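## Task

Remove the grey block marked 0, which sits right below the tower's top block, and lay it flat on the table at least roughly two block widths from the tower. The rest of the tower must stay in place, with the top block flat and centred on what is now beneath it. At the end, both of these blocks must be supported by what lies under them, not by the robot.

## Robot and tools

ROBOT AND FRAME. There are two six-joint arms, left_arm and right_arm, each with a parallel gripper. They face each other across a table. left_arm's base is at about (-0.015, +0.463, +0.039) m and right_arm's at about (-0.005, -0.460, +0.039) m. The arm names do not match the image sides. The scene frame has its origin roughly between the bases and +z up, and the table top is at z = +0.020 m. All hand positions, velocities and targets use this frame. Offsets run along its axes, and rotations turn about the Hand target's position. A gripper's fingers point along its own +x and close along its y. The reported end_effector_position is the point between the fingers, 3 to 4 cm behind the tips. Only the last 1.5 cm of each finger face is flat.

execute_actions(actions, cameras). actions is a list of actions. Each action is a table of up to 15 rows, one row per 1/30 s step. A shorter table repeats its last row until 15 steps have run. Every row holds 14 numbers in [-1, 1], covering both arms even if only one moves: dx, dy, dz, rx, ry, rz, opening for left_arm, then the same seven for right_arm. The six pose numbers are an offset in scene axes from that arm's Hand target as it stood when the action began. Rows do not add up within an action, but each new action starts from the updated Hand target, so sending the same offset again moves the arm further. Scale: 1.0 = 0.6 m for dx, dy, dz and 180 degrees for rx, ry, rz, which together form one rotation vector. opening is absolute: +1 is fully open (0.080 m) and -1 fully closed, and empty fingers touch near -0.78. A full close takes at least about 0.6 s. Send six zeros to hold an arm at its Hand target. Always resend the desired opening, because 0 means half open, not unchanged. cameras lists camera names, ["all"] or []. Images come back by default only when actions is empty.

move(target, speed, blend, opening_speed, grip_force, blocking, cameras). target is one 14-number row laid out as above, or a list of up to 15 such rows. Every row is an offset from the Hand targets at the start of the move, not from the previous row. Each gripper follows a straight path and turns the short way. speed is the top path speed in m/s, from 0.002 to 4.3 (default 0.25), with turning capped at twice that in rad/s. It is one number or one per target. blend (m) rounds the corners of a list; 0 stops at each point. opening_speed is in scale units per second, at least 0.2. grip_force is the per-pad force cap in N, from 8 to 34, given as one number or one per arm. It persists until changed. blocking=false returns after about 0.5 s while the move keeps going. A single move is capped at 10 s. Paths do not avoid obstacles or the other arm, and faster moves lag more and hit harder. The result's move: line tells how it ended: done (within 8 mm and 2 degrees), off_target, moving, held, blocked (stopped far from its goal, now holding still) or fault. limits=paced means the sent pose was clipped, and limits=held means steps were withheld.

wait(seconds 0 to 10) runs the scene with commands held. stop brakes a running move. zoom_image(camera, region [x0, y0, x1, y1]) enlarges part of the newest image, at most 504 by 504 pixels. read_manual gives licence texts. finished_scene(scene) ends the current scene and cannot be undone; pass that scene's number.

CAMERAS. The cameras are cam_high, cam_low, cam_left_wrist and cam_right_wrist, each 896x504.

RESULTS. Each arm reports end_effector_position (m), end_effector_quat_wxyz, velocities and Hand target, which is the last commanded pose after clipping. Later offsets count from Hand target. Also reported are grip_measured on the opening scale, Joint positions (the last entry is the opening in m) and Joint torques. External joint torques are estimated outside loads, and a push toward a larger joint angle lowers the reading. Tool commands gives the current commands. Joint velocities may read within noise. Action calls also list some step positions. Readouts may be off by a few cm.

CONTROL QUIRKS. Each step clips commanded orientation to within 32 degrees of the measured one. Friction and gravity can leave the gripper short, low or tilted, especially far out. After each move, check where the gripper ended up and resend any gap or tilt as a new offset. Small moves may not happen at all, or may go sideways. Do not route a path near an arm's own base.

GRIPPING. At first touch, grip_measured reads about the part's width. Commanding roughly 0.08 below that gives full force; a smaller margin grips more gently. Readings can be off by about 2 mm.

AVOID. Do not drop blocks, release them while they move, or push the tower hard. Nothing may fall off the table. Avoid any contact between the arms, including closing one gripper on the other's fingers. Do not strike the table or fixtures, and do not strain the wrist camera cables. Contact torque at a joint's load limit stops that arm for 10 s. The limits in N m are waist 17, shoulder 21.1, elbow 21, wrist pitch 5.55, wrist yaw 5.53 and wrist roll 5.19, and held weight counts toward them. Sending a far target in one step can cause an over-speed fault. Motors warn at 50 °C and the arm halts at 95 °C, so avoid holding loads, long stretched poses and pushing into obstacles. Loose objects may occasionally get nudged.

Each tool is called after ">>>" in YAML: its name, and indented under it one key for each argument.

## Session

>>> execute_actions:
  actions: []

Scene clock: 0.00 s.
left_arm: end_effector_position=(+0.3726, +0.3654, +0.2048) grip_measured=+1.000 end_effector_quat_wxyz=(+0.935, +0.085, +0.313, -0.142) | right_arm: end_effector_position=(-0.2313, -0.2252, +0.4041) grip_measured=+1.000 end_effector_quat_wxyz=(+0.641, -0.374, -0.016, +0.670)
Joint positions: left_arm=[1.325 1.433 0.927 -0.15 0.028 0.111 0.08] | right_arm=[1.157 1.555 1.857 -1.393 0.998 0.408 0.08]
Joint velocities: within noise
Joint torques (N m): no reading
External joint torques (N m): no reading
Motor temperatures (°C): left_arm=[28 33 30 27 31 35] | right_arm=[30 26 27 32 35 31]
Heat: left arm: hottest wrist roll 35 °C (+0.0 °C/min); right arm: hottest wrist yaw 35 °C (+0.0 °C/min).
Hand target: left_arm +0.3729, +0.3653, +0.2058; +0.936, +0.085, +0.312, -0.142 | right_arm -0.2307, -0.2253, +0.4060; +0.642, -0.371, -0.015, +0.670
Tool commands: left_gripper/opening=+1.0 right_gripper/opening=+1.0

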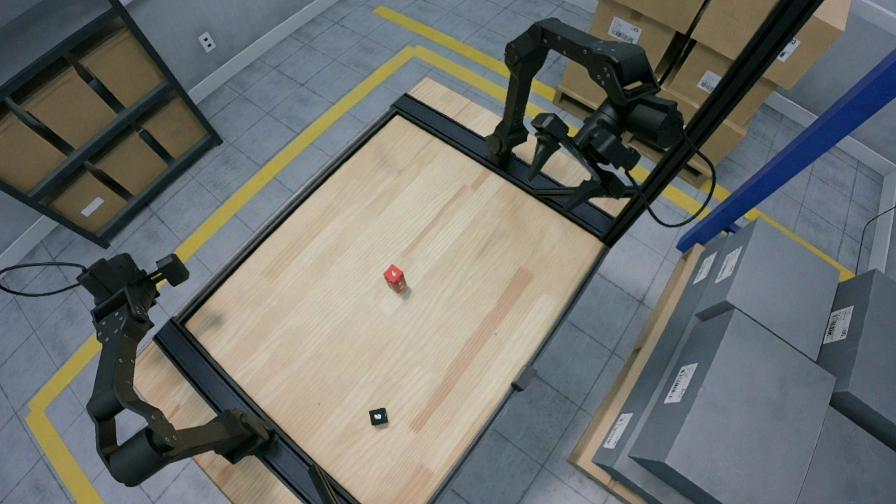

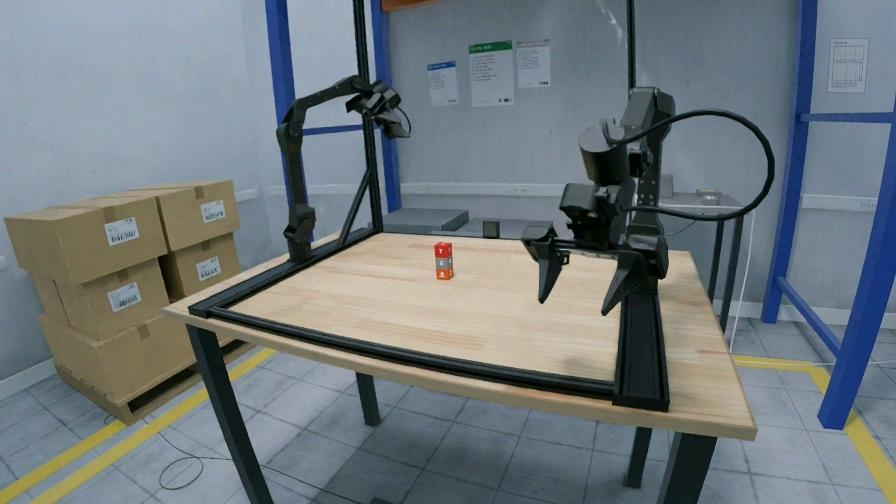

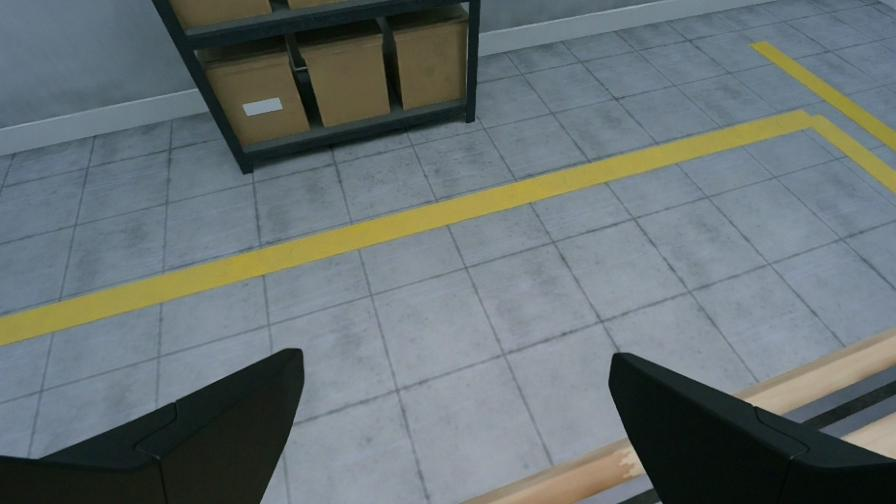

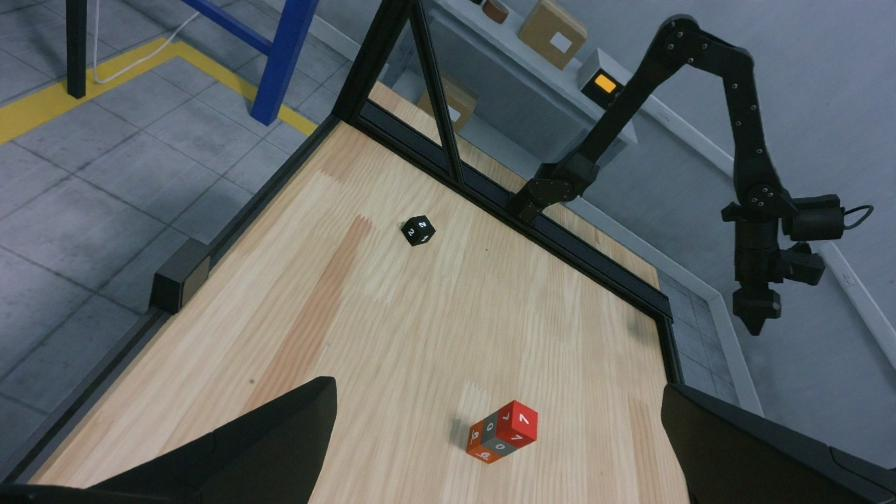

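>>> zoom_image:
  camera: "cam_right_wrist"
  region: [400, 360, 600, 500]

>>> zoom_image:
  camera: "cam_high"
  region: [340, 230, 450, 310]

>>> zoom_image:
  camera: "cam_low"
  region: [400, 220, 490, 300]

Scaled by 2.520.

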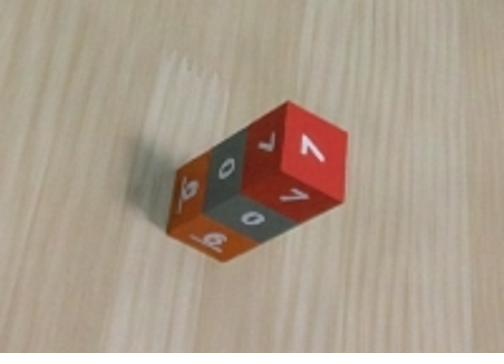

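Scaled by 4.582.

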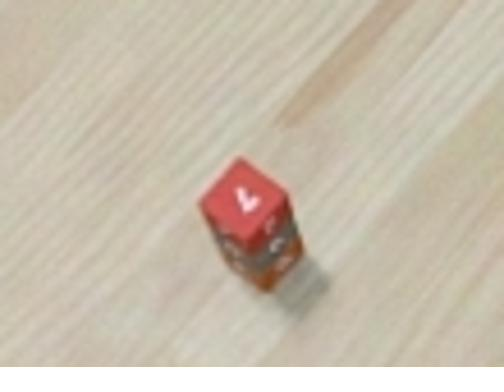

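Scaled by 5.600.

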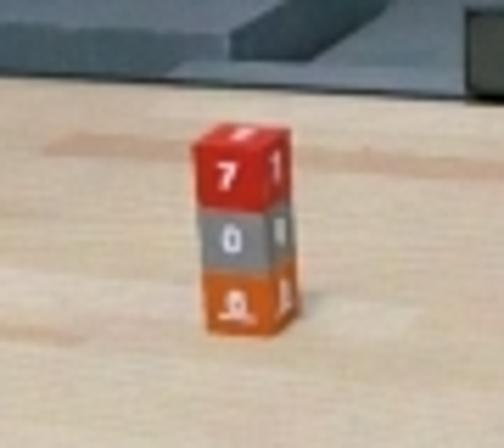

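>>> move:
  target: [0,0,0,0,0,0,1, 0.3845,0.2588,-0.2433,-0.3225,0.1208,-0.1397,1]
  speed: 0.4
  cameras: ["all"]

Scene clock: 64.67 s.
left_arm: end_effector_position=(+0.3726, +0.3654, +0.2048) grip_measured=+1.000 end_effector_quat_wxyz=(+0.935, +0.085, +0.313, -0.142) | right_arm: end_effector_position=(+0.0003, -0.0722, +0.2596) grip_measured=+1.000 end_effector_quat_wxyz=(+0.534, -0.466, +0.466, +0.530)
Joint positions: left_arm=[1.325 1.433 0.927 -0.15 0.028 0.111 0.08] | right_arm=[-0.02 1.975 2.103 -1.566 0.003 -0.009 0.08]
Joint torques (N m): left_arm=[0.08 -4.63 6.94 1.89 0 0] | right_arm=[0 -6.2 7.04 0.64 -0.11 -0.11]
External joint torques (N m): left_arm=[0.08 1.11 0.12 0.32 -0.01 0] | right_arm=[0.01 2.12 1.66 0.09 -0.12 -0.11]
Motor temperatures (°C): left_arm=[28 37 36 38 31 35] | right_arm=[30 29 33 34 35 31]
Heat: left arm: hottest wrist pitch 38 °C (+9.1 °C/min); right arm: hottest wrist yaw 35 °C (+0.0 °C/min).
Hand target: left_arm +0.3729, +0.3653, +0.2058; +0.936, +0.085, +0.312, -0.142 | right_arm +0.0000, -0.0700, +0.2600; +0.500, -0.500, +0.500, +0.500
Off the commanded pose: left_arm 0.001 m, 0 deg | right_arm 0.002 m, 8 deg.
joint sent to its limit (right arm) — joint 4 (wrist pitch), lower limit. The joint targets are off in orientation, not in position.
move: off_target (right_arm)

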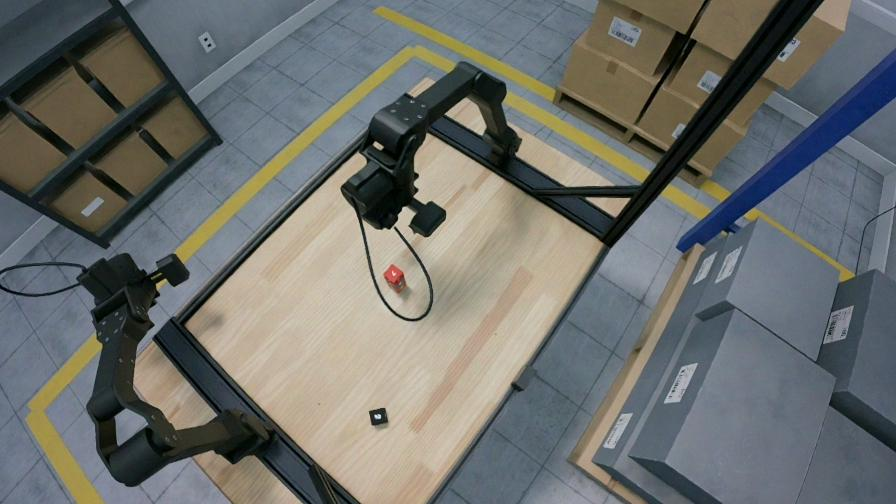

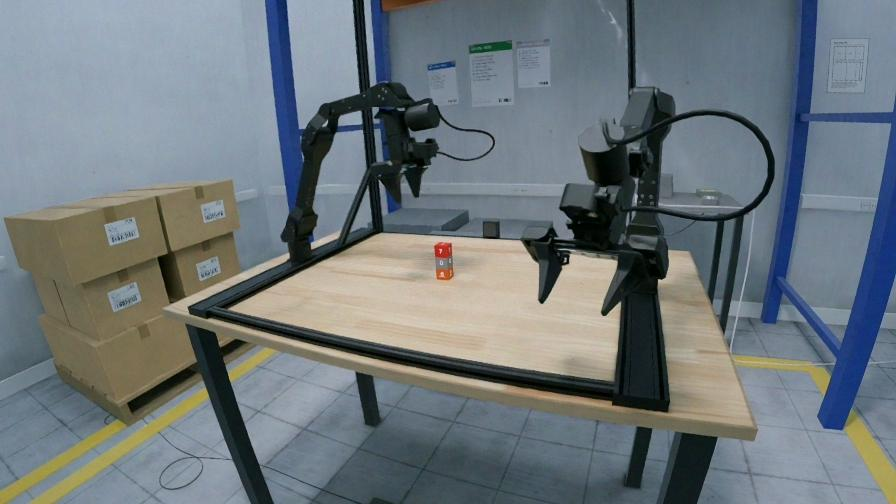

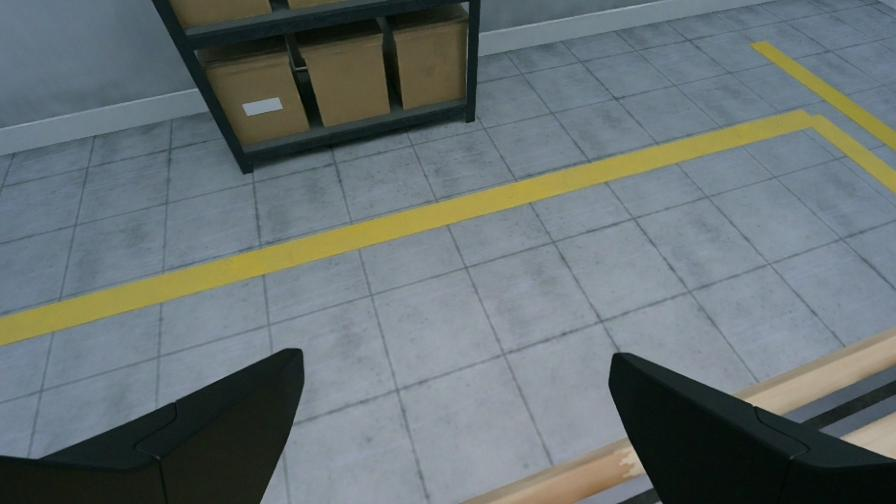

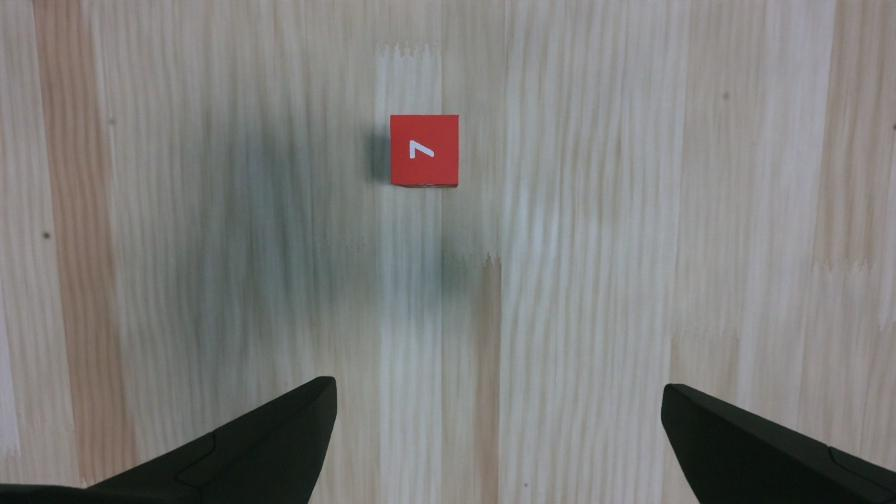

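>>> zoom_image:
  camera: "cam_right_wrist"
  region: [360, 90, 500, 210]

>>> zoom_image:
  camera: "cam_high"
  region: [320, 160, 470, 320]

>>> zoom_image:
  camera: "cam_low"
  region: [360, 120, 510, 290]

Scaled by 3.600.

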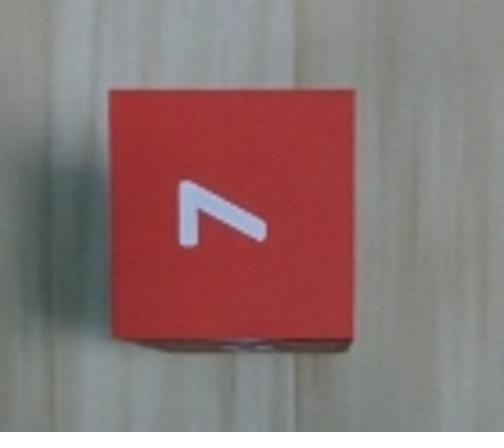

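Scaled by 3.150.

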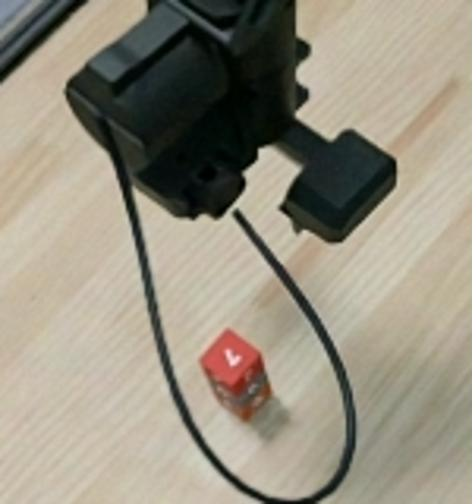

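Scaled by 2.965.

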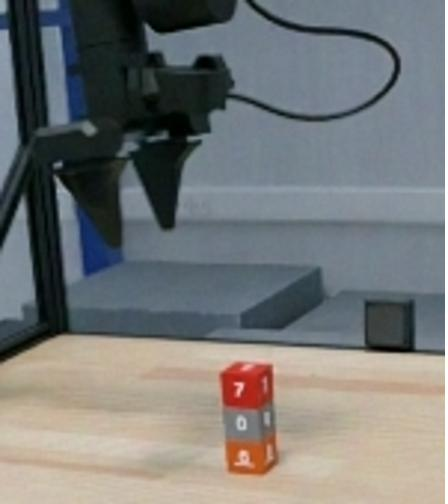

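>>> move:
  target: [0,0,0,0,0,0,1, -0.04,0.1083,-0.1333,0.0556,0,0,1]
  speed: 0.25
  cameras: ["cam_high","cam_low","cam_right_wrist"]

Scene clock: 122.83 s.
left_arm: end_effector_position=(+0.3726, +0.3654, +0.2048) grip_measured=+1.000 end_effector_quat_wxyz=(+0.935, +0.085, +0.313, -0.142) | right_arm: end_effector_position=(-0.0238, -0.0082, +0.1797) grip_measured=+1.000 end_effector_quat_wxyz=(+0.539, -0.458, +0.456, +0.541)
Joint positions: left_arm=[1.325 1.433 0.927 -0.15 0.028 0.111 0.08] | right_arm=[0.037 2.157 2.046 -1.293 0.007 0.039 0.08]
Joint torques (N m): left_arm=[0.11 -4.65 6.97 1.88 -0.01 0.01] | right_arm=[-0.06 -7.65 7.62 1.05 0.03 0.21]
External joint torques (N m): left_arm=[0.05 1.12 0.09 0.29 -0.01 0.01] | right_arm=[-0.03 2.31 1.81 0.44 0.02 0.2]
Motor temperatures (°C): left_arm=[27 38 38 41 31 34] | right_arm=[29 34 34 32 35 31]
Heat: left arm: hottest wrist pitch 41 °C (+3.0 °C/min); right arm: hottest wrist yaw 35 °C (+0.0 °C/min).
Hand target: left_arm +0.3729, +0.3653, +0.2058; +0.936, +0.085, +0.312, -0.142 | right_arm -0.0239, -0.0050, +0.1800; +0.542, -0.454, +0.455, +0.542
Off the commanded pose: left_arm 0.001 m, 0 deg | right_arm 0.003 m, 1 deg.
move: done
Images, in order (width x height): cam_high 896x504, cam_low 896x504, cam_right_wrist 896x504.

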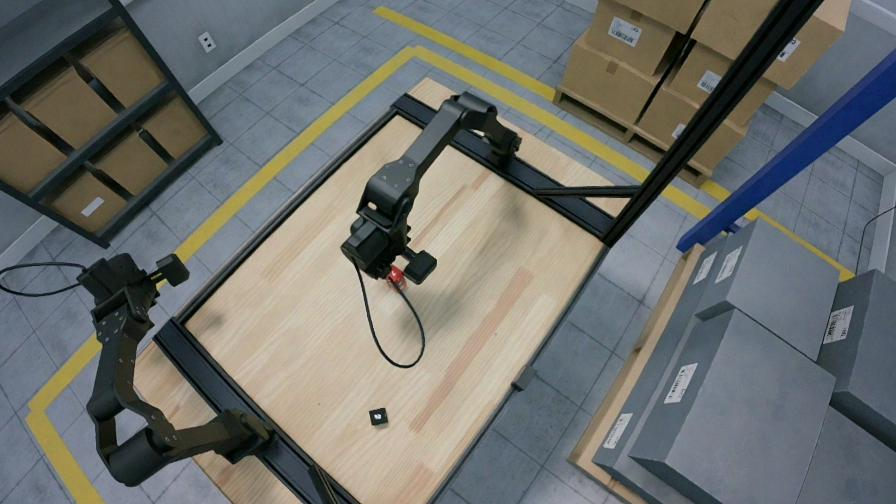

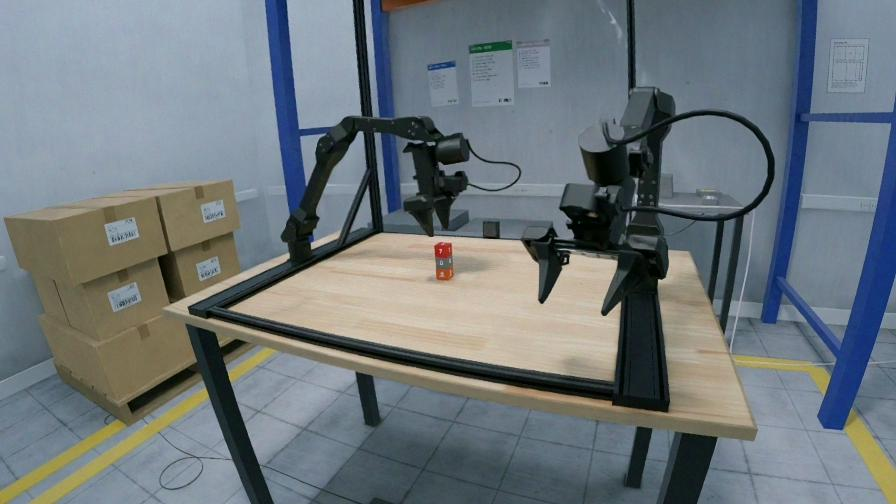

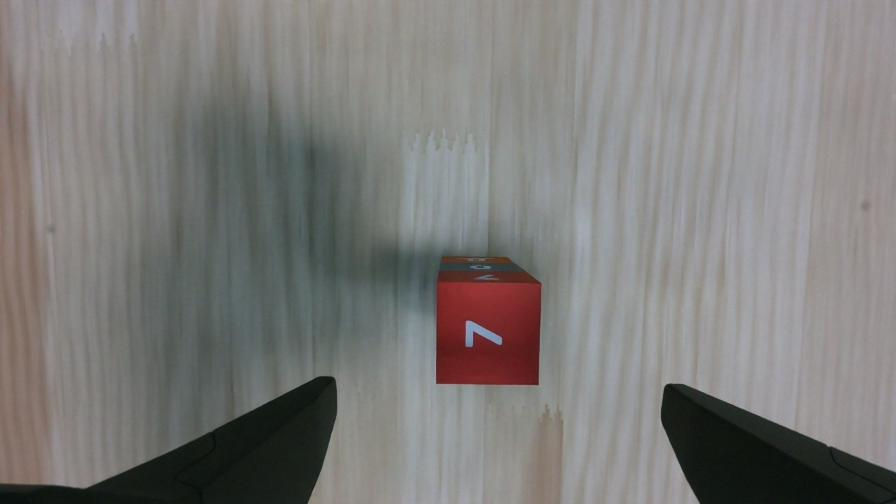

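>>> zoom_image:
  camera: "cam_right_wrist"
  region: [310, 230, 710, 450]

>>> zoom_image:
  camera: "cam_low"
  region: [390, 180, 510, 290]

Scaled by 1.260.

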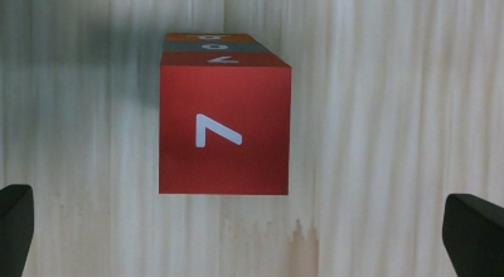

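Scaled by 4.200.

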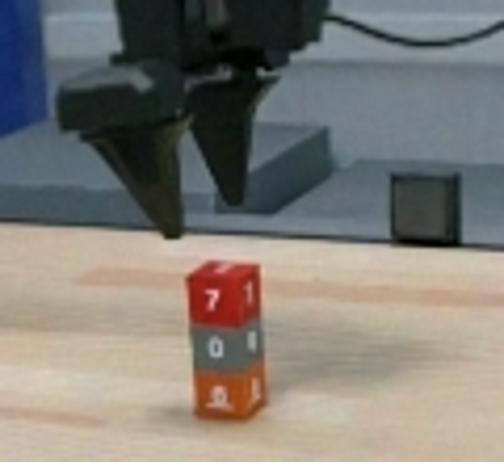

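>>> move:
  target: [0,0,0,0,0,0,1, 0,0.0177,-0.1433,0,0,0,0.45]
  speed: 0.15
  cameras: ["cam_low","cam_right_wrist"]

>>> zoom_image:
  camera: "cam_low"
  region: [400, 210, 490, 290]

Scene clock: 154.13 s.
left_arm: end_effector_position=(+0.3726, +0.3654, +0.2048) grip_measured=+1.000 end_effector_quat_wxyz=(+0.935, +0.085, +0.313, -0.142) | right_arm: end_effector_position=(-0.0244, +0.0061, +0.0983) grip_measured=+0.453 end_effector_quat_wxyz=(+0.542, -0.453, +0.452, +0.545)
Joint positions: left_arm=[1.325 1.433 0.927 -0.15 0.028 0.111 0.08] | right_arm=[0.037 2.214 1.811 -0.986 0.007 0.039 0.055]
Joint torques (N m): left_arm=[0.06 -4.59 6.96 1.86 -0.03 0] | right_arm=[-0.23 -8.19 5.62 1.09 0.07 0.11]
External joint torques (N m): left_arm=[0.06 1.17 0.11 0.29 -0.04 0] | right_arm=[-0.2 2 -0.08 0.49 0.06 0.11]
Heat: left arm: hottest wrist pitch 41 °C (+1.0 °C/min); right arm: hottest shoulder 35 °C (+2.0 °C/min).
Hand target: left_arm +0.3729, +0.3653, +0.2058; +0.936, +0.085, +0.312, -0.142 | right_arm -0.0239, +0.0056, +0.0940; +0.542, -0.454, +0.455, +0.542
Off the commanded pose: left_arm 0.001 m, 0 deg | right_arm 0.004 m, 1 deg.
move: done
Images, in order (width x height): cam_low 896x504, cam_right_wrist 896x504.

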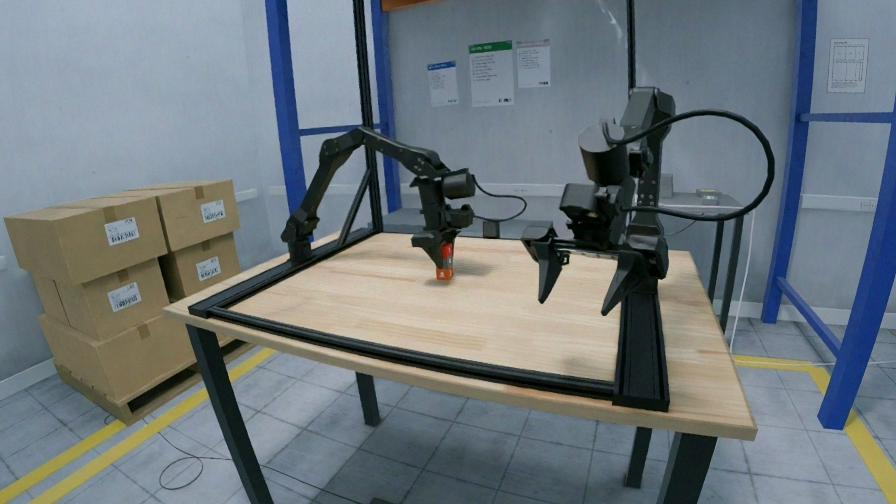

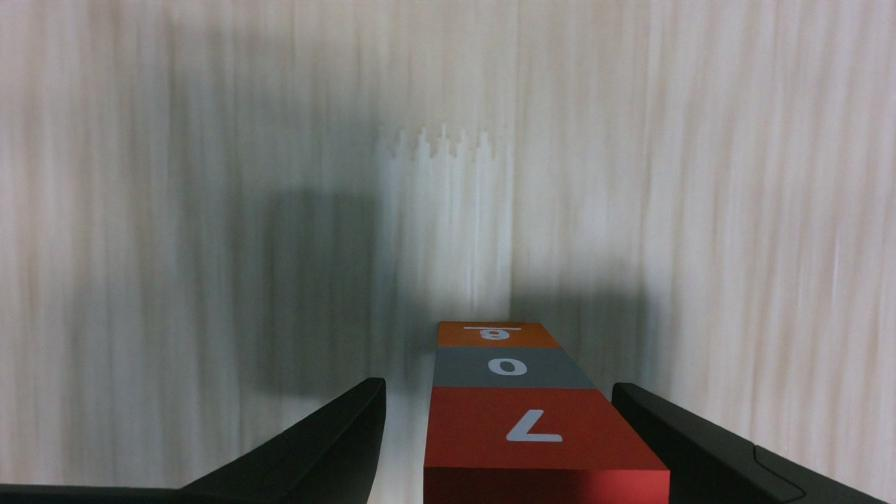

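Scaled by 5.600.

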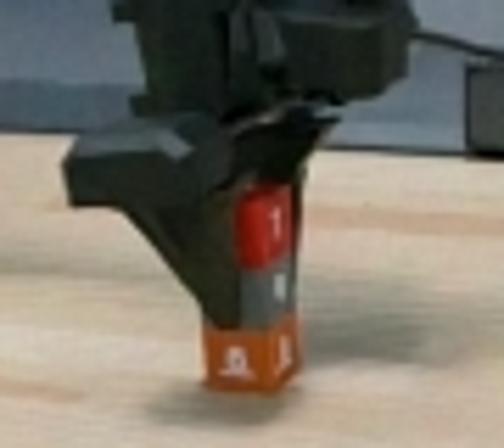

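>>> zoom_image:
  camera: "cam_right_wrist"
  region: [360, 300, 700, 504]

>>> zoom_image:
  camera: "cam_low"
  region: [425, 240, 465, 290]

Scaled by 1.482.

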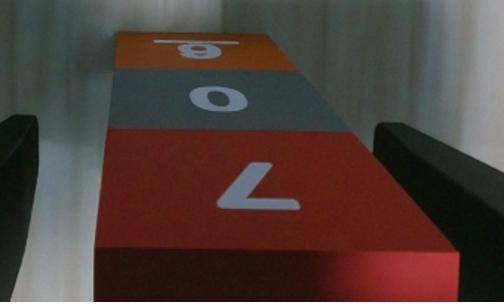

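Scaled by 10.080.

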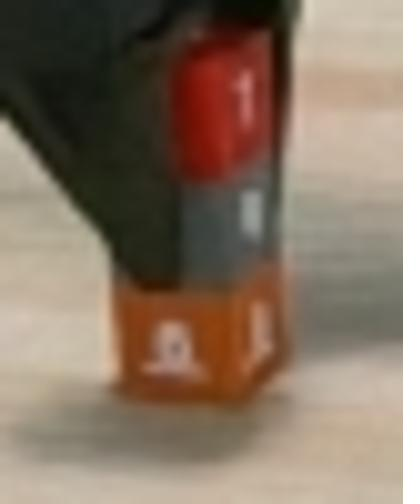

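>>> move:
  target:
    - [0,0,0,0,0,0,1, 0,-0.00667,0.0317,0,0,0,0.45]
    - [0,0,0,0,0,0,1, 0,-0.00667,0.00667,0,0,0,0.45]
    - [0,0,0,0,0,0,1, 0,-0.00667,0.00667,0,0,0,-0.25]
  speed: 0.1
  opening_speed: 0.6
  grip_force: 15
  cameras: ["cam_low","cam_right_wrist"]

>>> zoom_image:
  camera: "cam_low"
  region: [415, 230, 475, 290]

Scene clock: 230.93 s.
left_arm: end_effector_position=(+0.3726, +0.3654, +0.2048) grip_measured=+1.000 end_effector_quat_wxyz=(+0.935, +0.085, +0.313, -0.142) | right_arm: end_effector_position=(-0.0243, +0.0022, +0.0959) grip_measured=-0.090 end_effector_quat_wxyz=(+0.539, -0.457, +0.455, +0.542)
Joint positions: left_arm=[1.325 1.433 0.927 -0.15 0.028 0.111 0.08] | right_arm=[0.037 2.211 1.798 -0.989 0.007 0.039 0.031]
Joint torques (N m): left_arm=[0.02 -4.62 7.02 1.87 0 0.01] | right_arm=[-0.13 -9.37 5.3 1.07 0.03 0.13]
External joint torques (N m): left_arm=[0.01 1.14 0.16 0.3 -0.01 0.01] | right_arm=[-0.1 0.81 -0.46 0.45 0.01 0.12]
Motor temperatures (°C): left_arm=[27 39 40 43 31 34] | right_arm=[29 42 33 33 34 31]
Heat: left arm: hottest wrist pitch 43 °C (+1.0 °C/min); right arm: hottest shoulder 42 °C (+4.0 °C/min).
Hand target: left_arm +0.3729, +0.3653, +0.2058; +0.936, +0.085, +0.312, -0.142 | right_arm -0.0239, +0.0016, +0.0980; +0.542, -0.454, +0.454, +0.542
Off the commanded pose: left_arm 0.001 m, 0 deg | right_arm 0.002 m, 0 deg.
grip_force (N): 15, 15
move: done
Images, in order (width x height): cam_low 896x504, cam_right_wrist 896x504.

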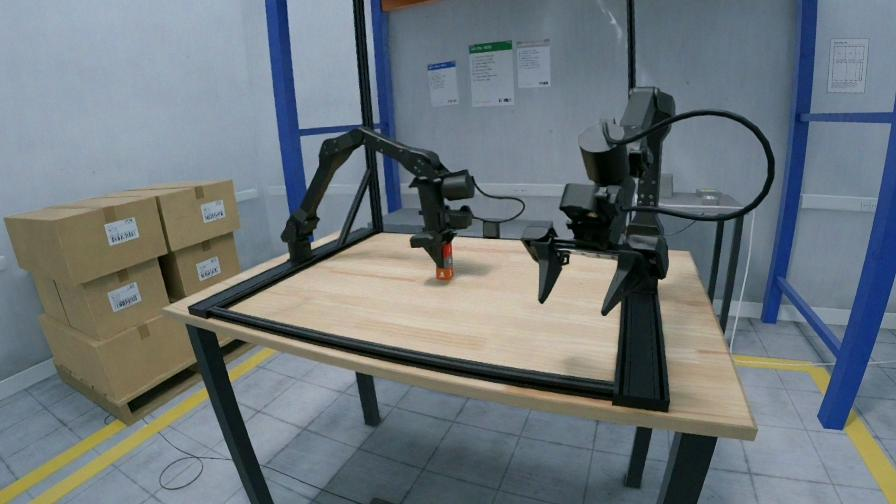

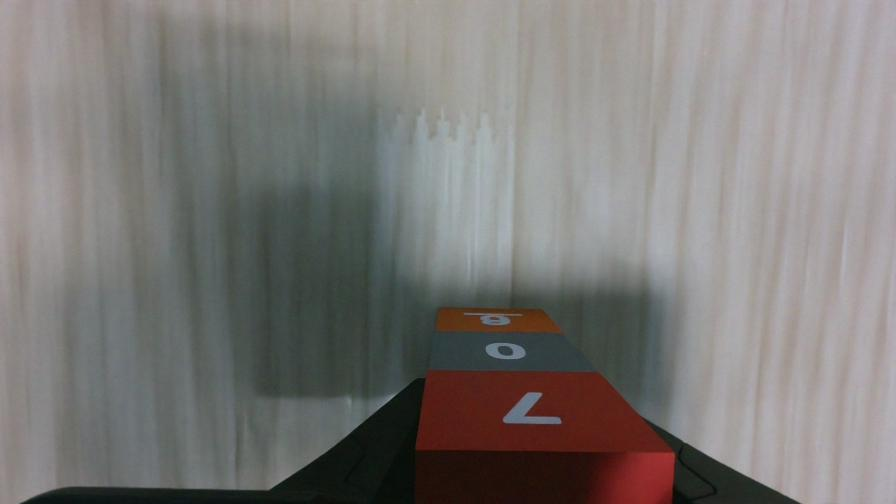

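Scaled by 8.400.

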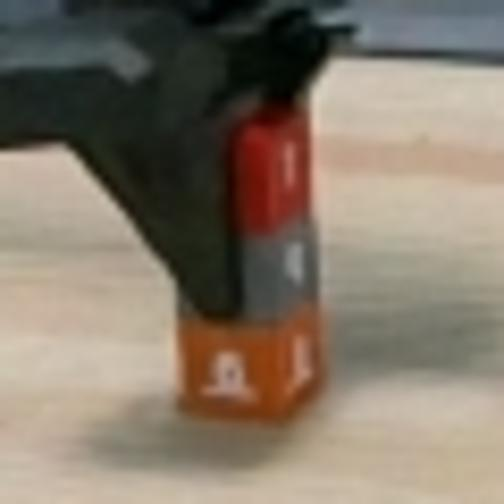

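>>> zoom_image:
  camera: "cam_right_wrist"
  region: [400, 290, 690, 490]

Scaled by 1.738.

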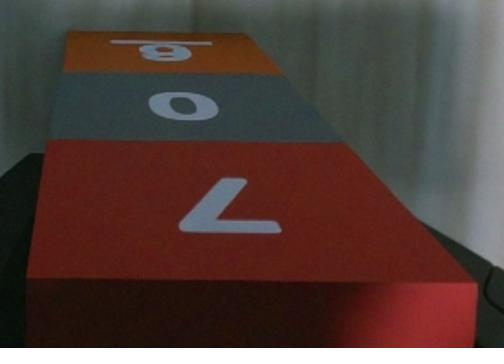

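>>> move:
  target:
    - [0,0,0,0,0,0,1, 0,0,0,0,0,0,0.1]
    - [0,0,0,0,0,0,1, 0,0,0.0108,0,0,0,0.1]
    - [0,0,0,0,0,0,1, 0,0,0.0108,0,0,0,-0.25]
  speed: 0.1
  opening_speed: 0.6
  grip_force: 15
  cameras: ["cam_low","cam_right_wrist"]

>>> zoom_image:
  camera: "cam_low"
  region: [415, 230, 475, 290]

Scene clock: 247.87 s.
left_arm: end_effector_position=(+0.3726, +0.3654, +0.2048) grip_measured=+1.000 end_effector_quat_wxyz=(+0.935, +0.085, +0.313, -0.142) | right_arm: end_effector_position=(-0.0241, -0.0016, +0.0953) grip_measured=-0.090 end_effector_quat_wxyz=(+0.535, -0.462, +0.460, +0.537)
Joint positions: left_arm=[1.325 1.433 0.927 -0.15 0.028 0.111 0.08] | right_arm=[0.037 2.211 1.798 -1.007 0.007 0.039 0.031]
Joint torques (N m): left_arm=[0.05 -4.65 6.97 1.88 0.01 0.01] | right_arm=[-0.05 -10.07 7.51 0.67 0.01 0.1]
External joint torques (N m): left_arm=[0.06 1.09 0.15 0.32 -0.01 0.01] | right_arm=[-0.03 0.1 1.79 0.1 0 0.1]
Motor temperatures (°C): left_arm=[27 39 40 43 31 34] | right_arm=[29 47 32 33 34 31]
Heat: left arm: hottest wrist pitch 43 °C (+1.0 °C/min); right arm: hottest shoulder 47 °C (+8.0 °C/min).
Hand target: left_arm +0.3729, +0.3653, +0.2058; +0.936, +0.085, +0.312, -0.142 | right_arm -0.0239, +0.0016, +0.1045; +0.542, -0.454, +0.455, +0.542
Off the commanded pose: left_arm 0.001 m, 0 deg | right_arm 0.010 m, 1 deg.
grip_force (N): 15, 15
move: off_target (right_arm); target 3's new opening was sent with right_arm's hand 0.010 m and 1 deg from that target
Images, in order (width x height): cam_low 896x504, cam_right_wrist 896x504.

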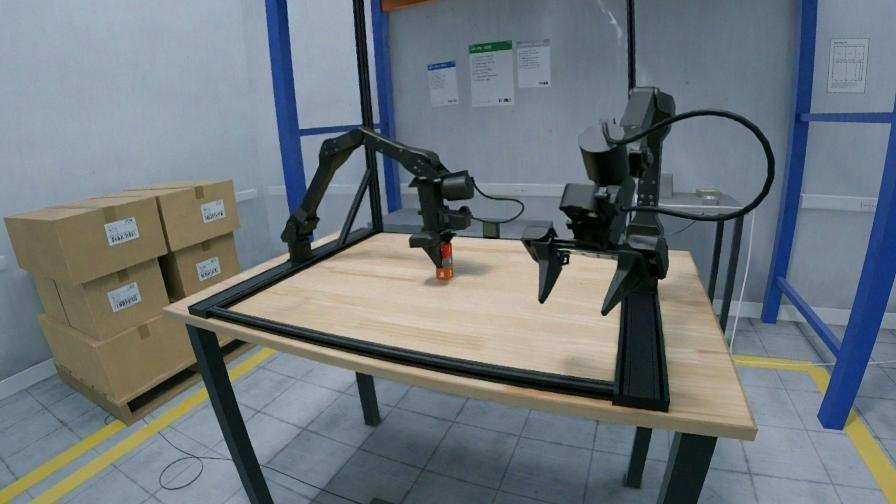

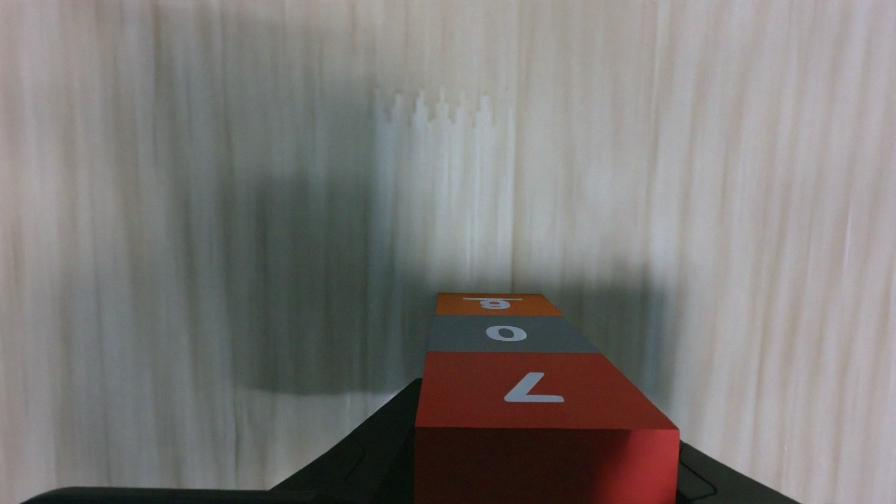

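Scaled by 8.400.

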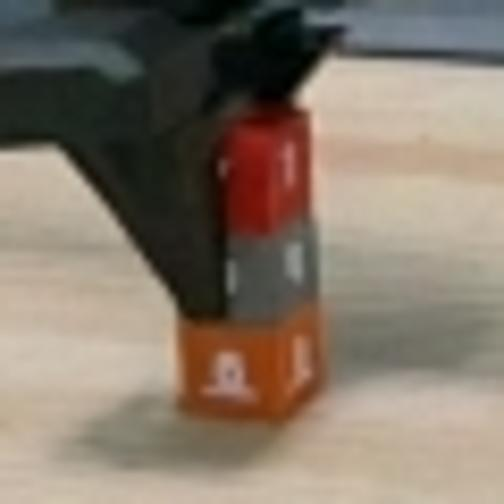

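>>> move:
  target:
    - [0,0,0,0,0,0,1, 0,0,0,0,0,0,0.1]
    - [0,0,0,0,0,0,1, 0,0,0.055,0,0,0,0.1]
    - [0,0,0,0,0,0,1, 0,0,-0.0117,0,0,0,0.1]
    - [0,0,0,0,0,0,1, 0,0,-0.0117,0,0,0,-0.25]
  speed: 0.15
  opening_speed: 0.6
  grip_force: 15
  cameras: ["cam_low","cam_right_wrist"]

>>> zoom_image:
  camera: "cam_low"
  region: [415, 230, 475, 290]

Scene clock: 262.83 s.
left_arm: end_effector_position=(+0.3726, +0.3654, +0.2048) grip_measured=+1.000 end_effector_quat_wxyz=(+0.935, +0.085, +0.313, -0.142) | right_arm: end_effector_position=(-0.0243, +0.0027, +0.1011) grip_measured=-0.090 end_effector_quat_wxyz=(+0.542, -0.453, +0.452, +0.545)
Joint positions: left_arm=[1.325 1.433 0.927 -0.15 0.028 0.111 0.08] | right_arm=[0.037 2.198 1.796 -0.987 0.007 0.039 0.031]
Joint torques (N m): left_arm=[0.1 -4.62 7.02 1.87 -0.01 0.01] | right_arm=[-0.09 -8.36 5.33 1.05 0.05 0.15]
External joint torques (N m): left_arm=[0.03 1.14 0.17 0.29 -0.02 0.01] | right_arm=[-0.05 1.78 -0.42 0.44 0.03 0.15]
Heat: left arm: hottest wrist pitch 43 °C (+1.0 °C/min); right arm: hottest shoulder 50 °C (+10.0 °C/min). Fold the right arm in close to its base, or ease its load, before you think long.
Hand target: left_arm +0.3729, +0.3653, +0.2058; +0.936, +0.085, +0.312, -0.142 | right_arm -0.0239, +0.0016, +0.0976; +0.542, -0.454, +0.454, +0.542
Off the commanded pose: left_arm 0.001 m, 0 deg | right_arm 0.004 m, 0 deg.
MOTOR HOT: joint 2 (shoulder) of the right arm reports 50 °C; the controller stops that arm at 95 °C. To cool a motor, set the load down, stop pushing, or move to a pose that needs little force.
grip_force (N): 15, 15
move: done
Images, in order (width x height): cam_low 896x504, cam_right_wrist 896x504.

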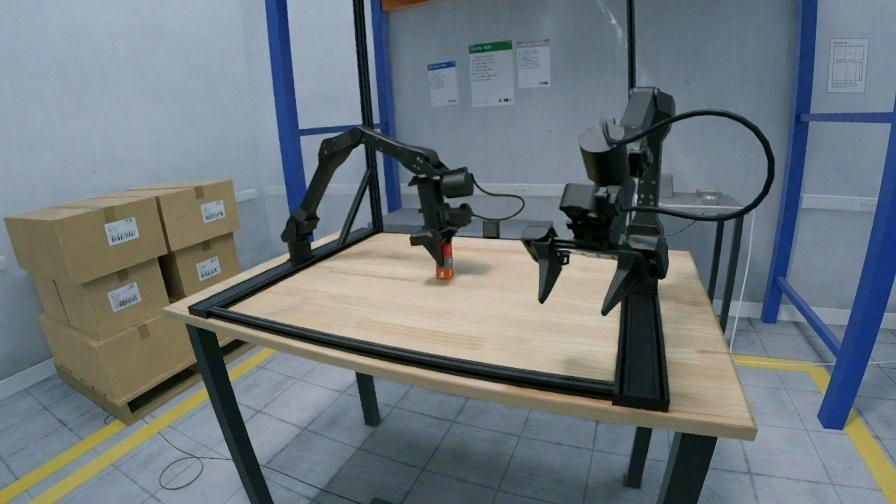

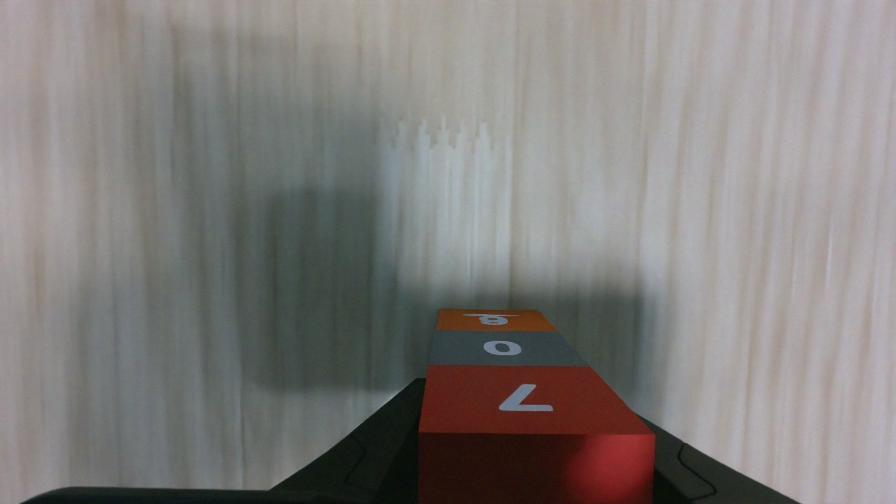

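Scaled by 8.400.

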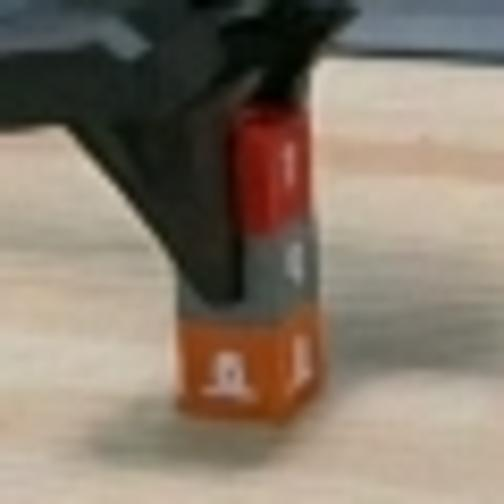

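>>> move:
  target:
    - [0,0,0,0,0,0,1, 0,0,0.0667,0,0,0,-0.25]
    - [0,0,0,0,0,0,1, 0.2,-0.018,0.0667,0,0,-0.0832,-0.25]
    - [0,0,0,0,0,0,1, 0.2,-0.018,-0.0337,0,0,-0.0832,-0.25]
    - [0,0,0,0,0,0,1, 0.2,-0.018,-0.047,0,0,-0.0832,-0.25]
  speed: [0.08,0.15,0.12,0.03]
  blend: [0.01,0.01,0.003,0]
  cameras: ["cam_high","cam_low","cam_right_wrist"]

>>> zoom_image:
  camera: "cam_low"
  region: [380, 225, 470, 315]

Scene clock: 274.17 s.
left_arm: end_effector_position=(+0.3726, +0.3654, +0.2048) grip_measured=+1.000 end_effector_quat_wxyz=(+0.935, +0.085, +0.313, -0.142) | right_arm: end_effector_position=(+0.0965, -0.0076, +0.0759) grip_measured=-0.090 end_effector_quat_wxyz=(+0.610, -0.389, +0.505, +0.470)
Joint positions: left_arm=[1.325 1.433 0.927 -0.15 0.028 0.111 0.08] | right_arm=[-0.225 2.217 1.723 -0.889 0.008 0.039 0.031]
Joint torques (N m): left_arm=[0.1 -4.65 6.99 1.88 0.02 0] | right_arm=[-0.16 -7.47 5.27 1.06 -0.03 0.11]
External joint torques (N m): left_arm=[0.15 1.09 0.18 0.32 -0.01 0] | right_arm=[-0.16 2.69 -0.42 0.43 -0.04 0.11]
Heat: left arm: hottest wrist pitch 43 °C (+1.0 °C/min); right arm: hottest shoulder 49 °C (+9.1 °C/min). Fold the right arm in close to its base, or ease its load, before you think long.
Hand target: left_arm +0.3729, +0.3653, +0.2058; +0.936, +0.085, +0.312, -0.142 | right_arm +0.0960, -0.0092, +0.0693; +0.608, -0.391, +0.510, +0.467
Off the commanded pose: left_arm 0.001 m, 0 deg | right_arm 0.007 m, 1 deg.
MOTOR HOT: still on. Joint 2 (shoulder) of the right arm reports 49 °C.
grip_force (N): 15, 15
move: done
Images, in order (width x height): cam_high 896x504, cam_low 896x504, cam_right_wrist 896x504.

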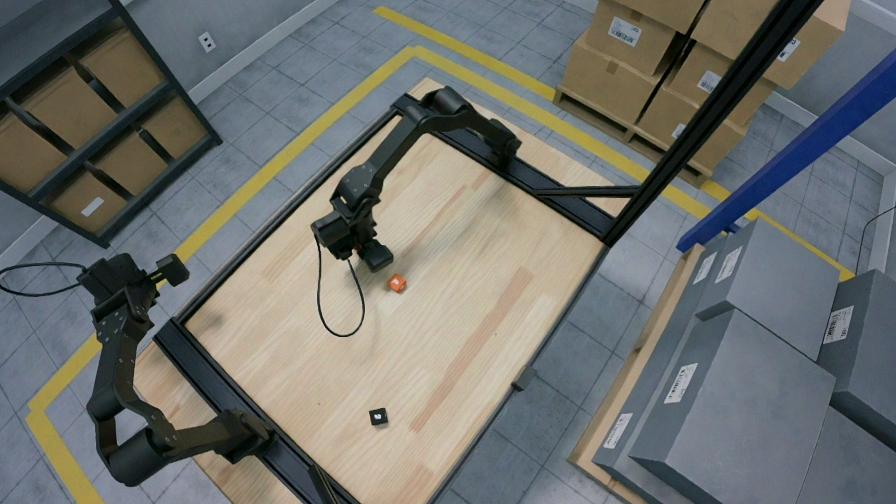

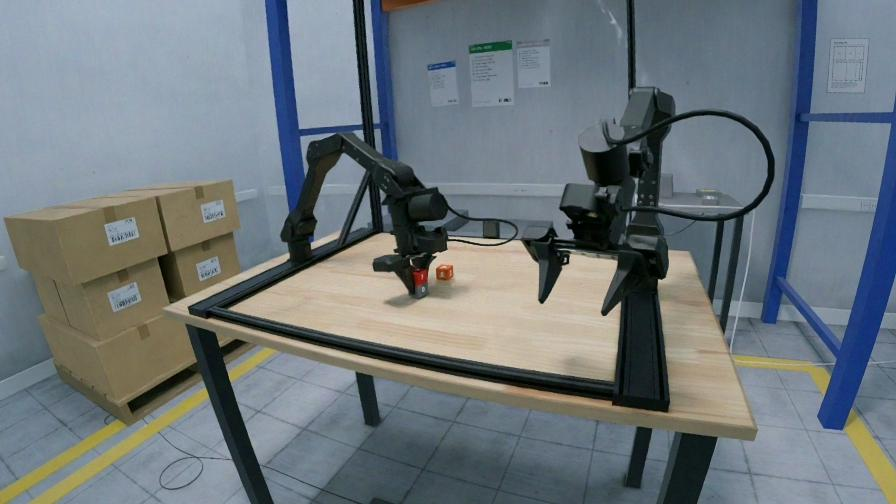

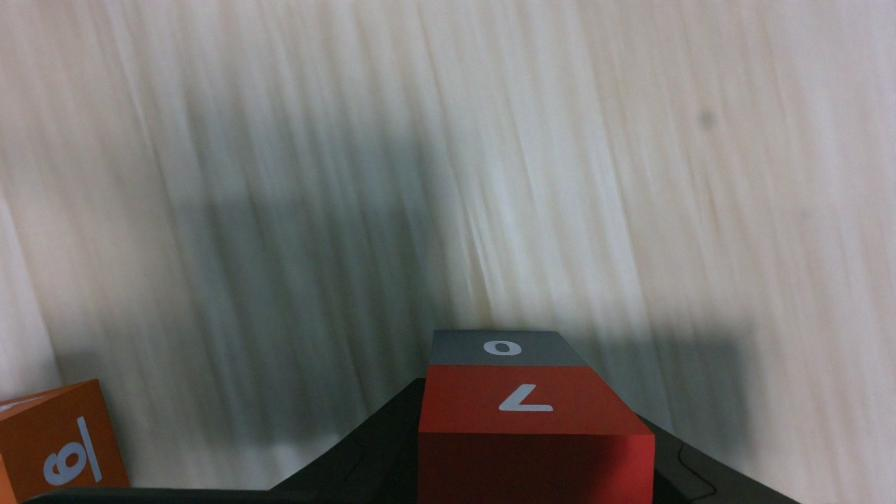

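Scaled by 5.600.

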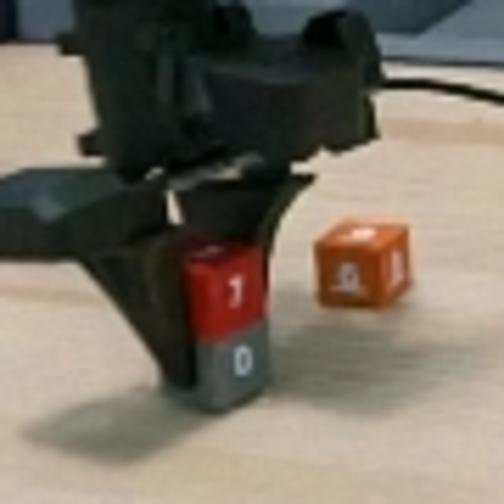

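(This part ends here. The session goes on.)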